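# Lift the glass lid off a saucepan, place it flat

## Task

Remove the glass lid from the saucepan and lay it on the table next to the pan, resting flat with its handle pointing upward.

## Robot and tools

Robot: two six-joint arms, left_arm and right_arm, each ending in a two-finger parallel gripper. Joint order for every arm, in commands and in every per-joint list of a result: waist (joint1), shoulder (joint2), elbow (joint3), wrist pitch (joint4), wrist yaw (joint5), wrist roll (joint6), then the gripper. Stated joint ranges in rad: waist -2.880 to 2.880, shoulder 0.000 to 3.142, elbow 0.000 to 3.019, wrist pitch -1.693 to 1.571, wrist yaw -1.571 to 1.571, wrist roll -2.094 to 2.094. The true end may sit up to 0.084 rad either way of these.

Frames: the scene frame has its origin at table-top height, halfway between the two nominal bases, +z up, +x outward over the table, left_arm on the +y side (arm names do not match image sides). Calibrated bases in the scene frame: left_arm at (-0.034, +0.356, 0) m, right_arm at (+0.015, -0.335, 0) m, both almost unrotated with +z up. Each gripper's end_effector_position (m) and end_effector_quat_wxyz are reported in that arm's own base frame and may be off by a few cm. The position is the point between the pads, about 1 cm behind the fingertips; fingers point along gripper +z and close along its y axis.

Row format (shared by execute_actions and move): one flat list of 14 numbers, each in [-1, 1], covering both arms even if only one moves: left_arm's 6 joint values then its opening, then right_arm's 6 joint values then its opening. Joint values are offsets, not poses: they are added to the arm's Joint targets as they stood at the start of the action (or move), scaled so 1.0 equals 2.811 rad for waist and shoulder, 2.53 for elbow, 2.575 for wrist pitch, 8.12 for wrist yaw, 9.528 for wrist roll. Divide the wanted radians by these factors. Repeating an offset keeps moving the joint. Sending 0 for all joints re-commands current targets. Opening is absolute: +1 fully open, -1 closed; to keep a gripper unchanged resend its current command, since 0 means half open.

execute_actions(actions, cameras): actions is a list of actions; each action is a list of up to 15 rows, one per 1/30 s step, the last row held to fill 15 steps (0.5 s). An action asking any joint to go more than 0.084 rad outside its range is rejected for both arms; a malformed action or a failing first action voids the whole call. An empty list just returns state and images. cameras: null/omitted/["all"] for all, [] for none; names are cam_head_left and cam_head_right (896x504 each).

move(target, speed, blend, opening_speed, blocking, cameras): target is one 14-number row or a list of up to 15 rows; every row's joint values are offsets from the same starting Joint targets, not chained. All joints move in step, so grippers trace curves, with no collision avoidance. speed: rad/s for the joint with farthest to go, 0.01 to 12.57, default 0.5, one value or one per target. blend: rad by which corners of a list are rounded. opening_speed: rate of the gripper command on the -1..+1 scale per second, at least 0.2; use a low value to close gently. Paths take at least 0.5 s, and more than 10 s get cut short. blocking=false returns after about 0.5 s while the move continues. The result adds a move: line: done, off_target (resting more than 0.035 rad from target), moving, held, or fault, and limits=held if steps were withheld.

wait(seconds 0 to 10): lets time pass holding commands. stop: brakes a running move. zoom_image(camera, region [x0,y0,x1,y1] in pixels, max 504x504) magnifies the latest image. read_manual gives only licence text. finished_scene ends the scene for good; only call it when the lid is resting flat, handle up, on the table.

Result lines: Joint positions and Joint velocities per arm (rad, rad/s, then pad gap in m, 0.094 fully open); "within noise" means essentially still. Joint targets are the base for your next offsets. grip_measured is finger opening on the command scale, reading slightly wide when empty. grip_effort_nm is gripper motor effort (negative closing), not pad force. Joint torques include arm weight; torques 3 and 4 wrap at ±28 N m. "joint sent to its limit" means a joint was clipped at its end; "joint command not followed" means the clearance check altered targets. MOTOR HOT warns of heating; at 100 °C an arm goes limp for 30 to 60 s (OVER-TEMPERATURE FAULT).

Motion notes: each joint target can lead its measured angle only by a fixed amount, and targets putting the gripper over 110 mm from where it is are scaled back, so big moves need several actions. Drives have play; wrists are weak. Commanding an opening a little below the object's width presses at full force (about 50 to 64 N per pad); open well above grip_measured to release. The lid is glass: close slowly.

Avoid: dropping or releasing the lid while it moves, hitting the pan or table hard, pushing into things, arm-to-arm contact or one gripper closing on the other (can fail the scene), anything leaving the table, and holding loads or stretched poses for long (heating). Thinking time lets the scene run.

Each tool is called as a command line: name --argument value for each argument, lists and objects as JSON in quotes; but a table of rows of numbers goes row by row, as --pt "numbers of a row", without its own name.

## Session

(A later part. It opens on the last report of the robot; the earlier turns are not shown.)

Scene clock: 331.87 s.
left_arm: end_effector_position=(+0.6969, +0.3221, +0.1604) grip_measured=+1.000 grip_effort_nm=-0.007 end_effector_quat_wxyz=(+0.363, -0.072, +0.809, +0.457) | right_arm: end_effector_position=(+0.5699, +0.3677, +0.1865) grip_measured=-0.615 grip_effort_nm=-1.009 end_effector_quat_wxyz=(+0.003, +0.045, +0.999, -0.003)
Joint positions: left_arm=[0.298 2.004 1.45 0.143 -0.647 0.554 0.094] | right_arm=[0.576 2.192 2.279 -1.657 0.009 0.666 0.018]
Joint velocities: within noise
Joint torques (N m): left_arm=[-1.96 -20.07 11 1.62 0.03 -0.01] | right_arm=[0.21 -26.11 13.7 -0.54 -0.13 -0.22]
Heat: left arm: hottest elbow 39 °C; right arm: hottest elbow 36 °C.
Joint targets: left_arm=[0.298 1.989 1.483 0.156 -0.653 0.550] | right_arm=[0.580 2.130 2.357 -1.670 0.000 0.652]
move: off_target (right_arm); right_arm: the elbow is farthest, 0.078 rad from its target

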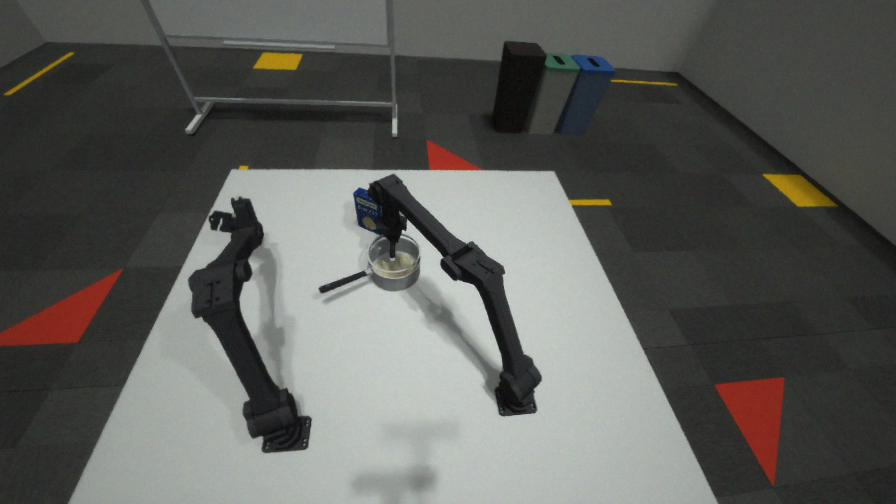

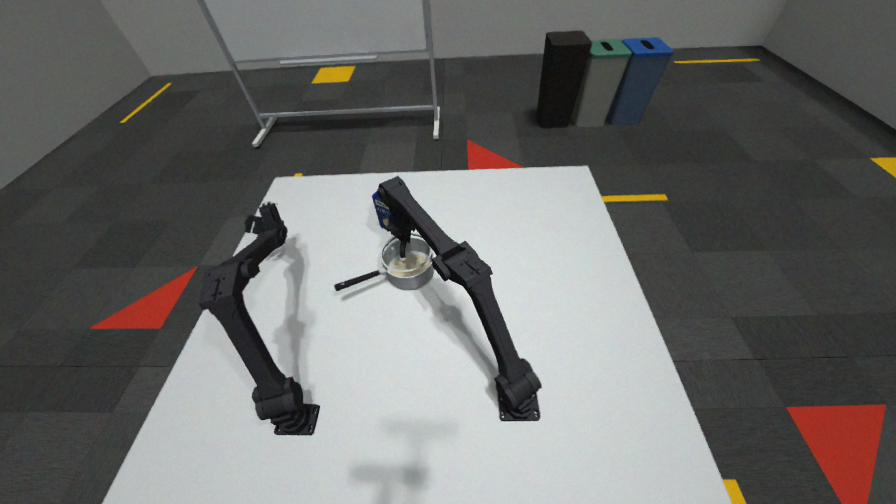

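move --pt "0 0 0 0 0 0 1 0 -0.0107 0.0158 0 0 0 -0.95" --pt "0 0 0 0 0 0 1 -0.1637 -0.1192 -0.234 0.0893 0 0 -0.95" --speed 0.4

zoom_image --camera "cam_head_left" --region '[380, 190, 560, 330]'

zoom_image --camera "cam_head_right" --region '[390, 190, 570, 330]'

Scene clock: 363.10 s.
left_arm: end_effector_position=(+0.6969, +0.3221, +0.1604) grip_measured=+1.000 grip_effort_nm=-0.007 end_effector_quat_wxyz=(+0.363, -0.072, +0.809, +0.457) | right_arm: end_effector_position=(+0.5709, +0.0652, +0.1888) grip_measured=-0.615 grip_effort_nm=-1.004 end_effector_quat_wxyz=(+0.007, +0.271, +0.963, -0.002)
Joint positions: left_arm=[0.298 2.004 1.45 0.143 -0.647 0.554 0.094] | right_arm=[0.117 1.851 1.744 -1.451 0.009 0.666 0.018]
Joint velocities: within noise
Joint torques (N m): left_arm=[-1.79 -20.31 11.02 1.59 0.02 -0.01] | right_arm=[1.2 -21.42 9.13 0.28 -0.11 -0.2]
Heat: left arm: hottest elbow 39 °C; right arm: hottest elbow 37 °C.
Joint targets: left_arm=[0.298 1.989 1.483 0.156 -0.653 0.550] | right_arm=[0.119 1.795 1.765 -1.440 0.000 0.652]
move: off_target (right_arm); right_arm: the shoulder is farthest, 0.056 rad from its target

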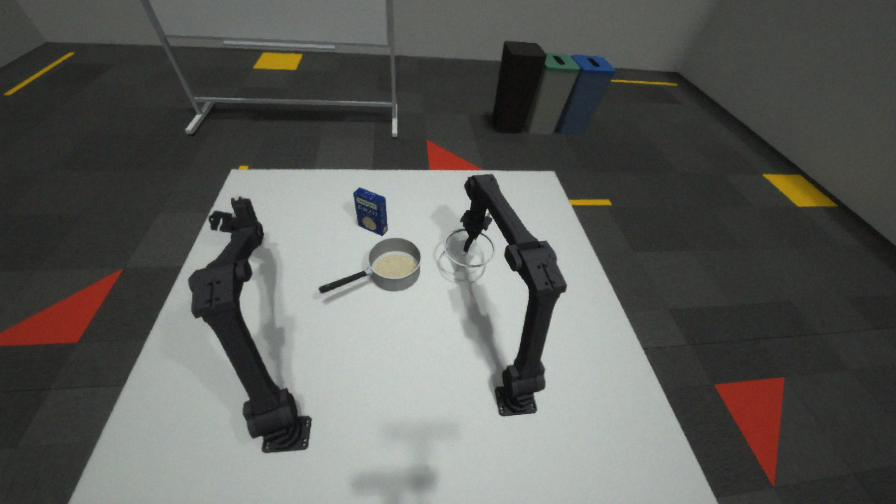

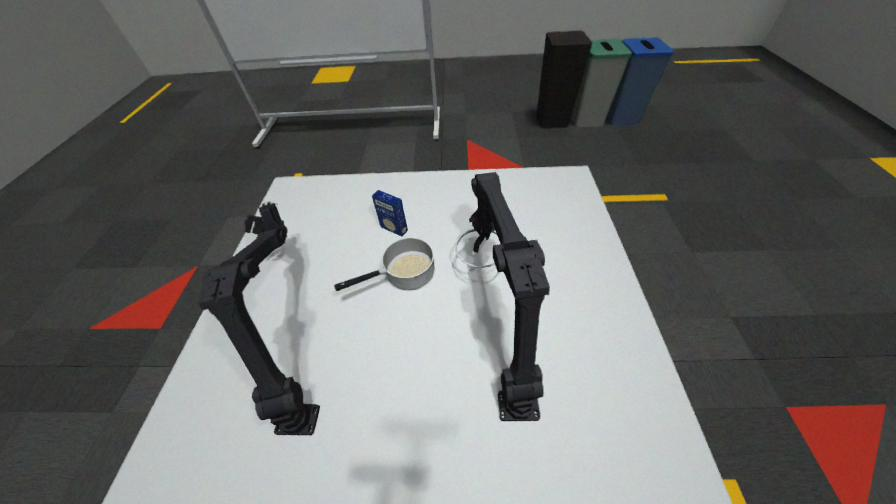

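Scaled by 2.800 from the camera's 896x504 image, which has a finer 1280x720 frame.

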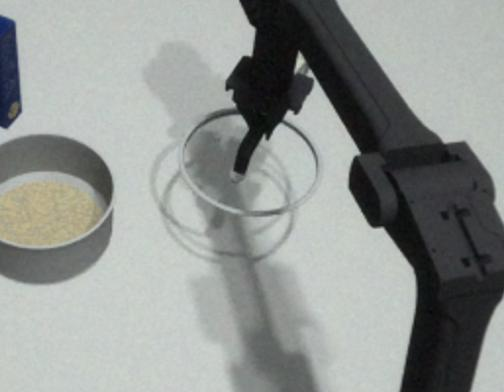

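Scaled by 2.800 from the camera's 896x504 image, which has a finer 1280x720 frame.

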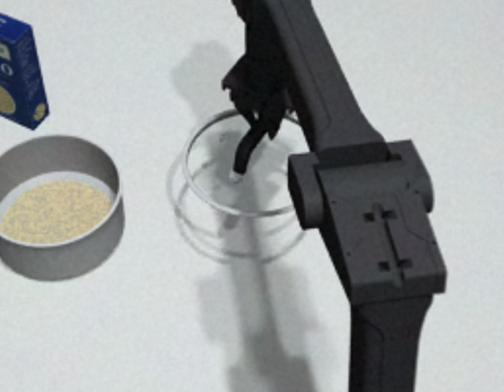

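move --target '[0,0,0,0,0,0,1,0,0.0107,-0.0668,0.0839,0,0,-0.95]' --speed 0.25

zoom_image --camera "cam_head_left" --region '[420, 200, 520, 300]'

Scene clock: 377.27 s.
left_arm: end_effector_position=(+0.6969, +0.3221, +0.1604) grip_measured=+1.000 grip_effort_nm=-0.007 end_effector_quat_wxyz=(+0.363, -0.072, +0.809, +0.457) | right_arm: end_effector_position=(+0.5691, +0.0650, +0.1263) grip_measured=-0.615 grip_effort_nm=-1.009 end_effector_quat_wxyz=(+0.028, +0.271, +0.962, +0.007)
Joint positions: left_arm=[0.298 2.004 1.45 0.143 -0.647 0.554 0.094] | right_arm=[0.117 1.85 1.574 -1.238 0.009 0.666 0.018]
Joint velocities: within noise
Joint torques (N m): left_arm=[-1.96 -20.13 11.02 1.59 0.03 -0.01] | right_arm=[0.44 -18.49 9.02 0.35 -0.12 -0.2]
Heat: left arm: hottest elbow 39 °C; right arm: hottest elbow 36 °C.
Joint targets: left_arm=[0.298 1.989 1.483 0.156 -0.653 0.550] | right_arm=[0.119 1.825 1.596 -1.224 0.000 0.652]
move: done

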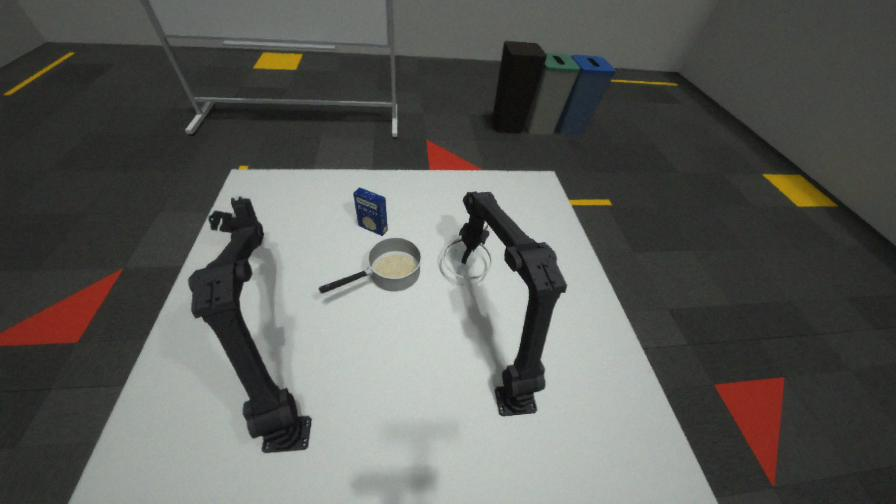

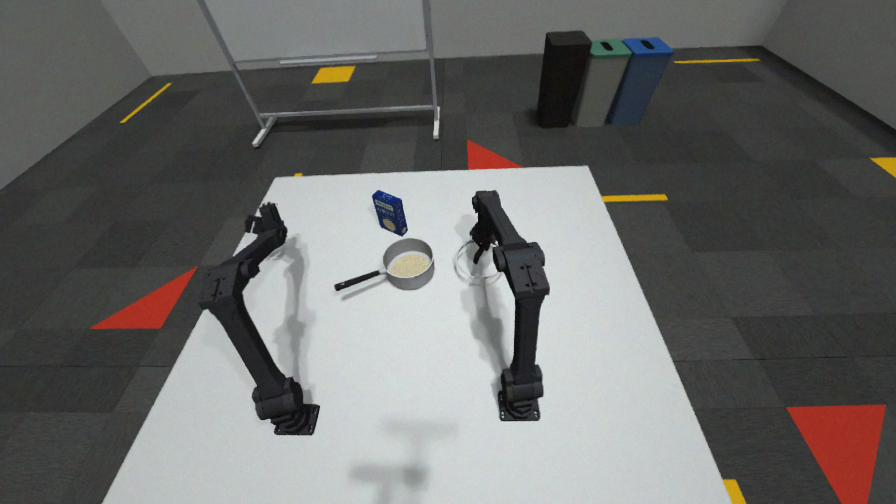

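Scaled by 5.040 from the camera's 896x504 image, which has a finer 1280x720 frame.

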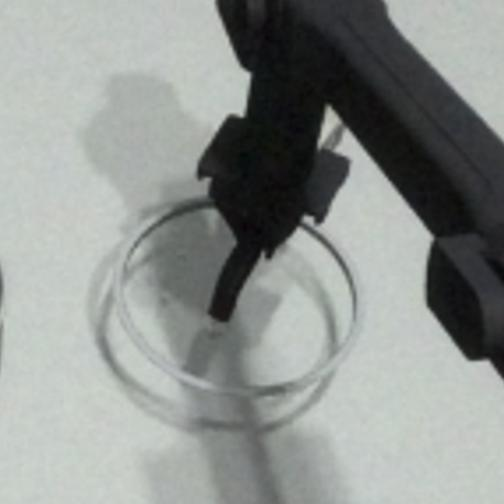

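move --target '[0,0,0,0,0,0,1,0,0.0165,-0.0138,0.0165,0,0,-0.95]' --speed 0.2

zoom_image --camera "cam_head_left" --region '[420, 200, 520, 300]'

Scene clock: 388.10 s.
left_arm: end_effector_position=(+0.6969, +0.3221, +0.1604) grip_measured=+1.000 grip_effort_nm=-0.007 end_effector_quat_wxyz=(+0.363, -0.072, +0.809, +0.457) | right_arm: end_effector_position=(+0.5659, +0.0646, +0.0857) grip_measured=-0.615 grip_effort_nm=-1.009 end_effector_quat_wxyz=(+0.009, +0.271, +0.963, -0.001)
Joint positions: left_arm=[0.298 2.004 1.45 0.143 -0.647 0.554 0.094] | right_arm=[0.117 1.9 1.538 -1.194 0.009 0.666 0.018]
Joint velocities: within noise
Joint torques (N m): left_arm=[-1.79 -20.13 10.99 1.57 0.02 -0.02] | right_arm=[1.14 -19.02 8.61 0.24 -0.14 -0.19]
Heat: left arm: hottest elbow 39 °C; right arm: hottest shoulder 36 °C.
Joint targets: left_arm=[0.298 1.989 1.483 0.156 -0.653 0.550] | right_arm=[0.119 1.872 1.561 -1.182 0.000 0.652]
move: done

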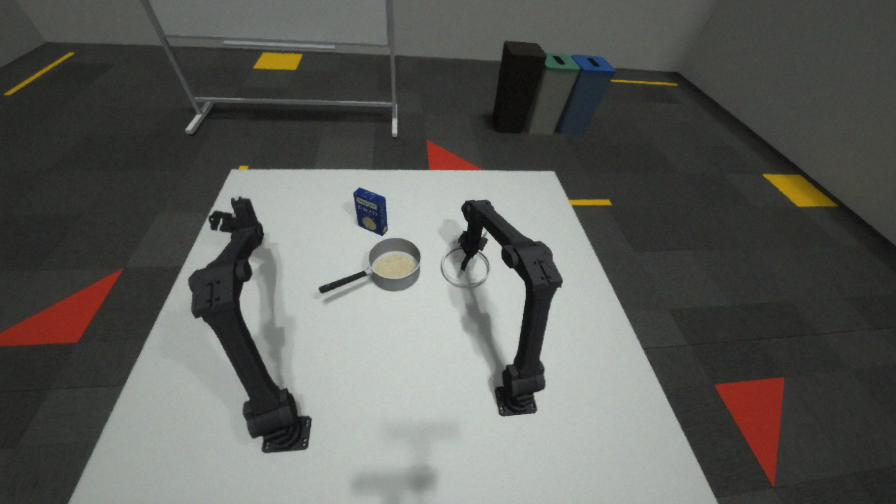

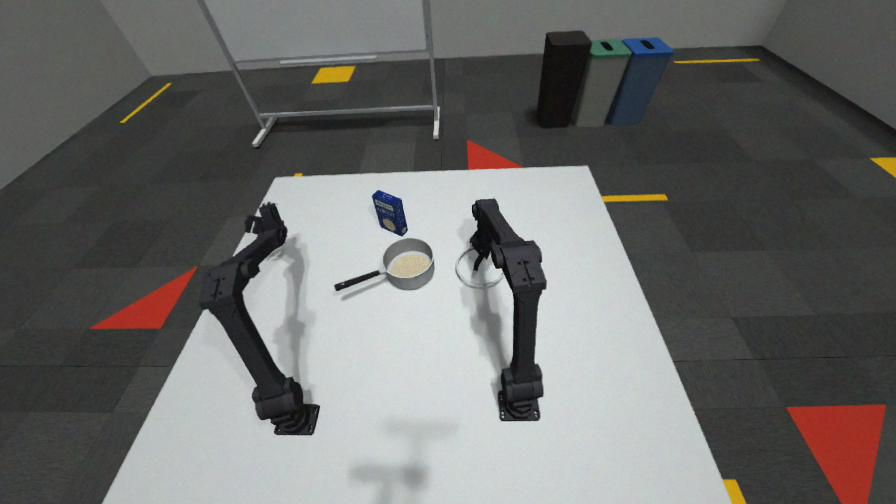

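Scaled by 5.040 from the camera's 896x504 image, which has a finer 1280x720 frame.

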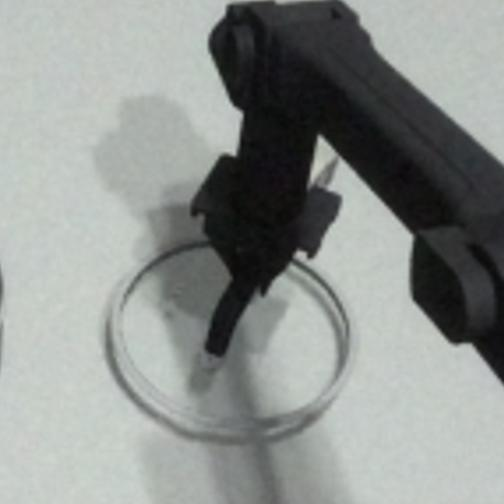

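move --target '[0,0,0,0,0,0,1,0,0.0075,0,0.008,0,0,-0.95]' --speed 0.2

zoom_image --camera "cam_head_left" --region '[420, 200, 520, 300]'

Scene clock: 394.27 s.
left_arm: end_effector_position=(+0.6969, +0.3221, +0.1604) grip_measured=+1.000 grip_effort_nm=-0.007 end_effector_quat_wxyz=(+0.363, -0.072, +0.809, +0.457) | right_arm: end_effector_position=(+0.5702, +0.0652, +0.0799) grip_measured=-0.615 grip_effort_nm=-1.004 end_effector_quat_wxyz=(+0.013, +0.271, +0.963, +0.001)
Joint positions: left_arm=[0.298 2.004 1.45 0.143 -0.647 0.554 0.094] | right_arm=[0.117 1.911 1.538 -1.174 0.009 0.666 0.018]
Joint velocities: within noise
Joint torques (N m): left_arm=[-1.85 -20.19 11 1.59 0.03 -0.01] | right_arm=[1.03 -18.43 8.68 0.44 -0.14 -0.16]
Heat: left arm: hottest elbow 39 °C; right arm: hottest shoulder 36 °C.
Joint targets: left_arm=[0.298 1.989 1.483 0.156 -0.653 0.550] | right_arm=[0.119 1.893 1.561 -1.161 0.000 0.652]
move: done

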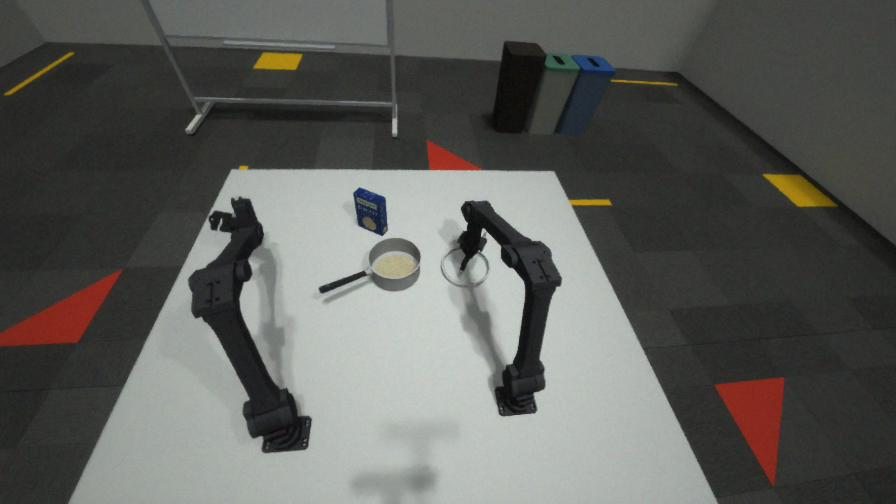

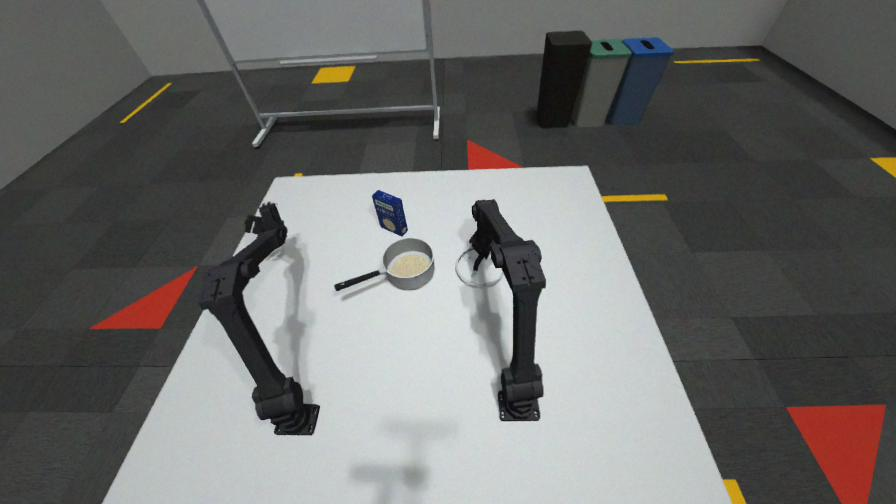

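Scaled by 5.040 from the camera's 896x504 image, which has a finer 1280x720 frame.

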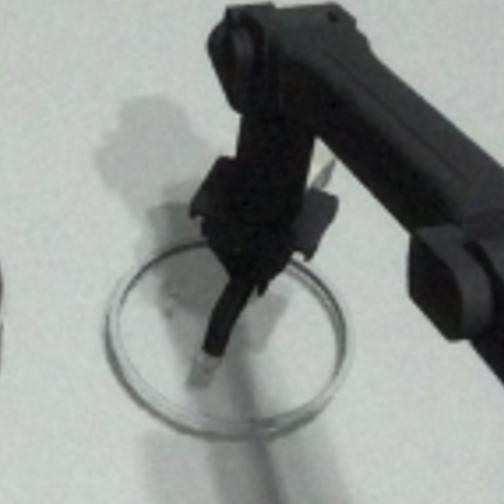

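move --target '[0,0,0,0,0,0,1,0,0.0085,0,0.003,0,0,-0.95]' --speed 0.2

zoom_image --camera "cam_head_left" --region '[420, 200, 520, 300]'

Scene clock: 400.30 s.
left_arm: end_effector_position=(+0.6969, +0.3221, +0.1604) grip_measured=+1.000 grip_effort_nm=-0.007 end_effector_quat_wxyz=(+0.363, -0.072, +0.809, +0.457) | right_arm: end_effector_position=(+0.5708, +0.0643, +0.0664) grip_measured=-0.615 grip_effort_nm=-1.004 end_effector_quat_wxyz=(+0.005, +0.271, +0.962, -0.003)
Joint positions: left_arm=[0.298 2.004 1.45 0.143 -0.647 0.554 0.094] | right_arm=[0.116 1.936 1.538 -1.166 0.009 0.666 0.018]
Joint velocities: within noise
Joint torques (N m): left_arm=[-1.96 -20.07 11 1.59 0.03 -0.01] | right_arm=[1.2 -17.96 8.53 0.4 -0.14 -0.18]
Heat: left arm: hottest elbow 39 °C; right arm: hottest shoulder 36 °C.
Joint targets: left_arm=[0.298 1.989 1.483 0.156 -0.653 0.550] | right_arm=[0.119 1.916 1.561 -1.153 0.000 0.652]
move: done

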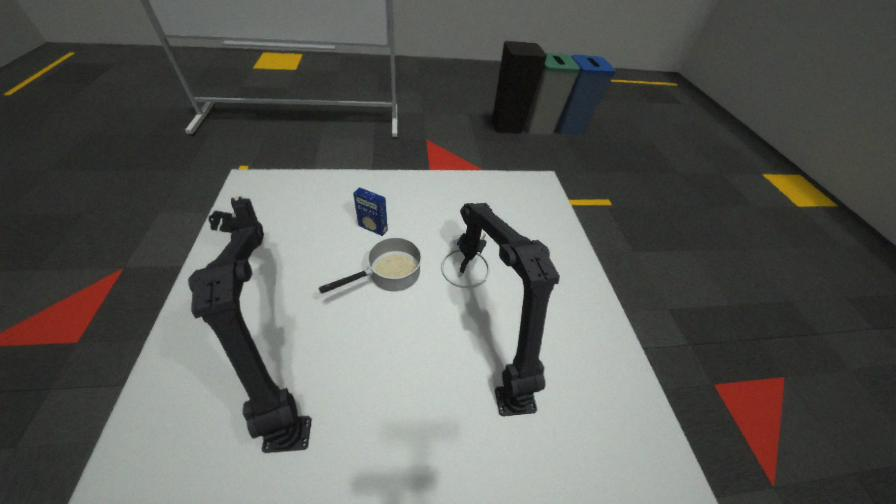

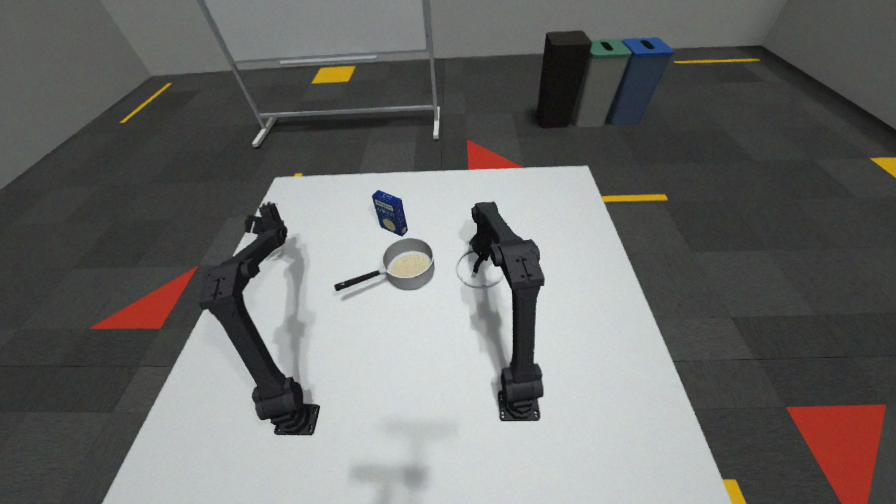

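Scaled by 5.040 from the camera's 896x504 image, which has a finer 1280x720 frame.

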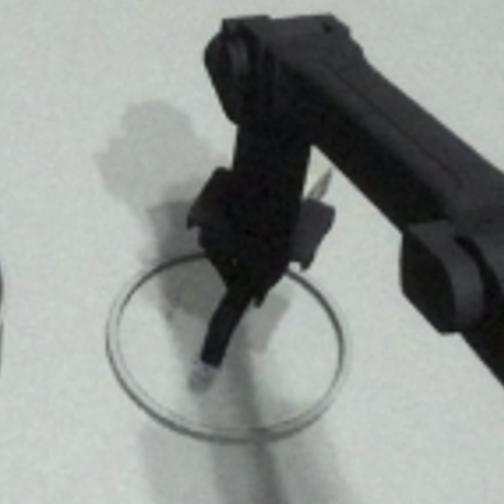

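move --target '[0,0,0,0,0,0,1,0,0,0,0,0,0,-0.35]' --opening_speed 0.3

zoom_image --camera "cam_head_left" --region '[420, 200, 520, 300]'

Scene clock: 408.27 s.
left_arm: end_effector_position=(+0.6969, +0.3221, +0.1604) grip_measured=+1.000 grip_effort_nm=-0.007 end_effector_quat_wxyz=(+0.363, -0.072, +0.809, +0.457) | right_arm: end_effector_position=(+0.5706, +0.0664, +0.0664) grip_measured=-0.352 grip_effort_nm=0.115 end_effector_quat_wxyz=(+0.003, +0.267, +0.964, +0.003)
Joint positions: left_arm=[0.298 2.004 1.45 0.143 -0.647 0.554 0.094] | right_arm=[0.116 1.936 1.538 -1.166 -0.003 0.656 0.03]
Joint velocities: within noise
Joint torques (N m): left_arm=[-1.85 -20.13 10.99 1.58 0.04 -0.01] | right_arm=[1.14 -18.78 8.55 0.31 -0.07 -0.16]
Heat: left arm: hottest elbow 39 °C; right arm: hottest shoulder 36 °C.
Joint targets: left_arm=[0.298 1.989 1.483 0.156 -0.653 0.550] | right_arm=[0.119 1.916 1.561 -1.153 0.000 0.652]
move: done

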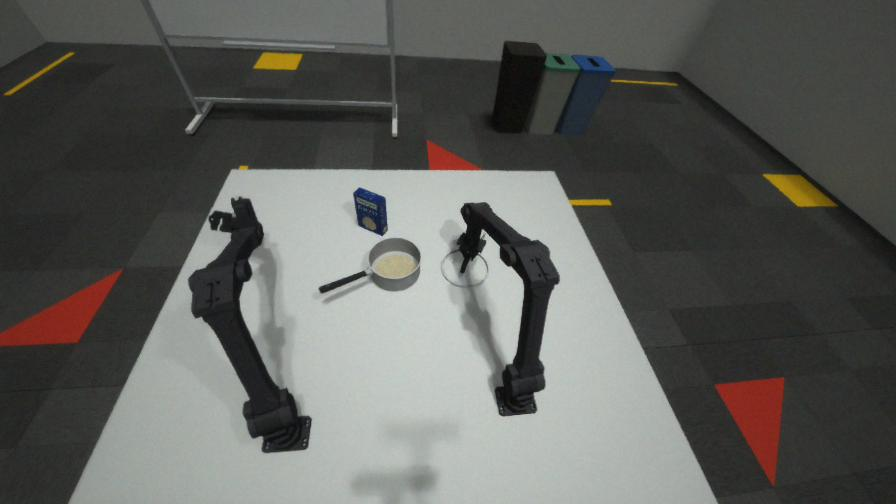

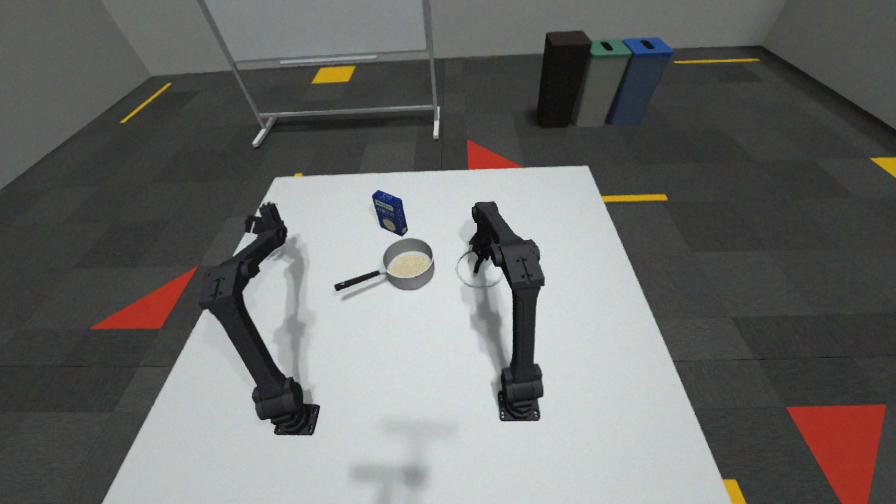

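Scaled by 5.040 from the camera's 896x504 image, which has a finer 1280x720 frame.

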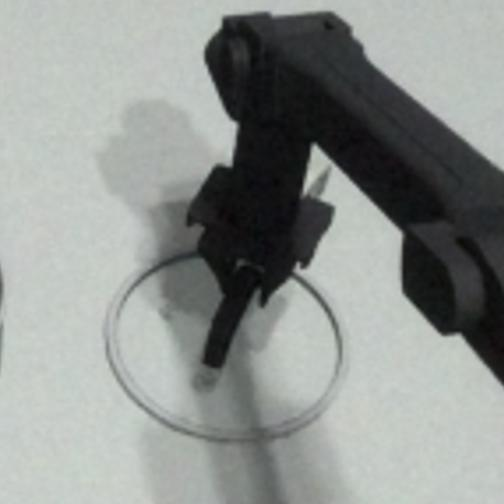

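move --pt "0 0 0 0 0 0 1 0 0 0 0 0 0 0.3" --pt "0 0 0 0 0 0 1 0 -0.043 0.0806 -0.1115 0 0 0.3" --speed 0.3 --opening_speed 0.8

zoom_image --camera "cam_head_left" --region '[420, 200, 520, 300]'

Scene clock: 420.00 s.
left_arm: end_effector_position=(+0.6969, +0.3221, +0.1604) grip_measured=+1.000 grip_effort_nm=-0.007 end_effector_quat_wxyz=(+0.363, -0.072, +0.809, +0.457) | right_arm: end_effector_position=(+0.5629, +0.0655, +0.1984) grip_measured=+0.298 grip_effort_nm=0.120 end_effector_quat_wxyz=(+0.016, +0.267, +0.964, +0.008)
Joint positions: left_arm=[0.298 2.004 1.45 0.143 -0.647 0.554 0.094] | right_arm=[0.116 1.811 1.712 -1.436 -0.003 0.656 0.061]
Joint velocities: within noise
Joint torques (N m): left_arm=[-2.02 -20.19 11 1.61 0.03 -0.01] | right_arm=[0.67 -17.26 11.85 -0.39 -0.02 -0.2]
Heat: left arm: hottest elbow 39 °C; right arm: hottest shoulder 35 °C.
Joint targets: left_arm=[0.298 1.989 1.483 0.156 -0.653 0.550] | right_arm=[0.119 1.796 1.765 -1.441 0.000 0.652]
move: off_target (right_arm); right_arm: the elbow is farthest, 0.053 rad from its target

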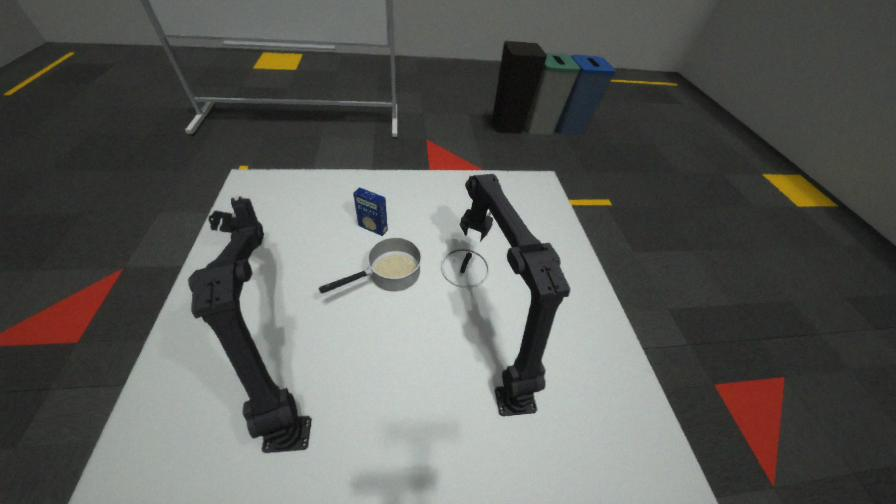

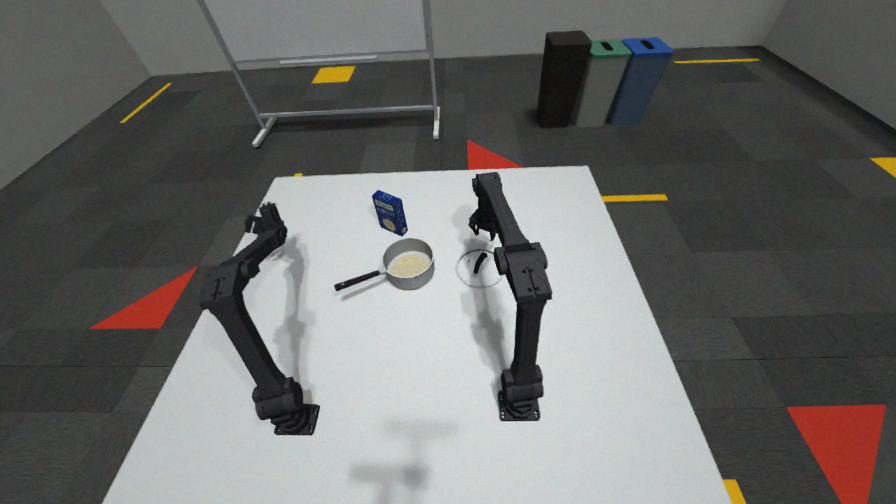

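Scaled by 5.040 from the camera's 896x504 image, which has a finer 1280x720 frame.

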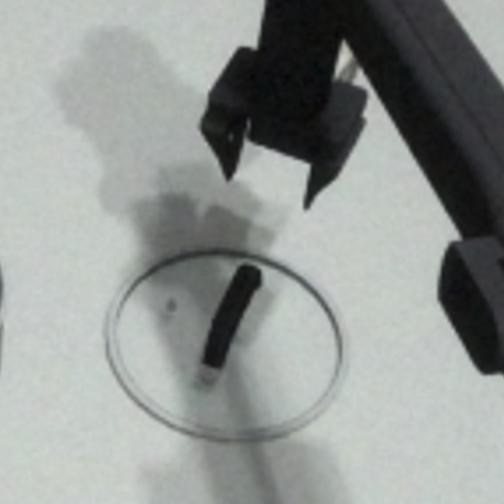

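Lid is flat on the table, handle up.

finished_scene

The scene is finished: the task was done.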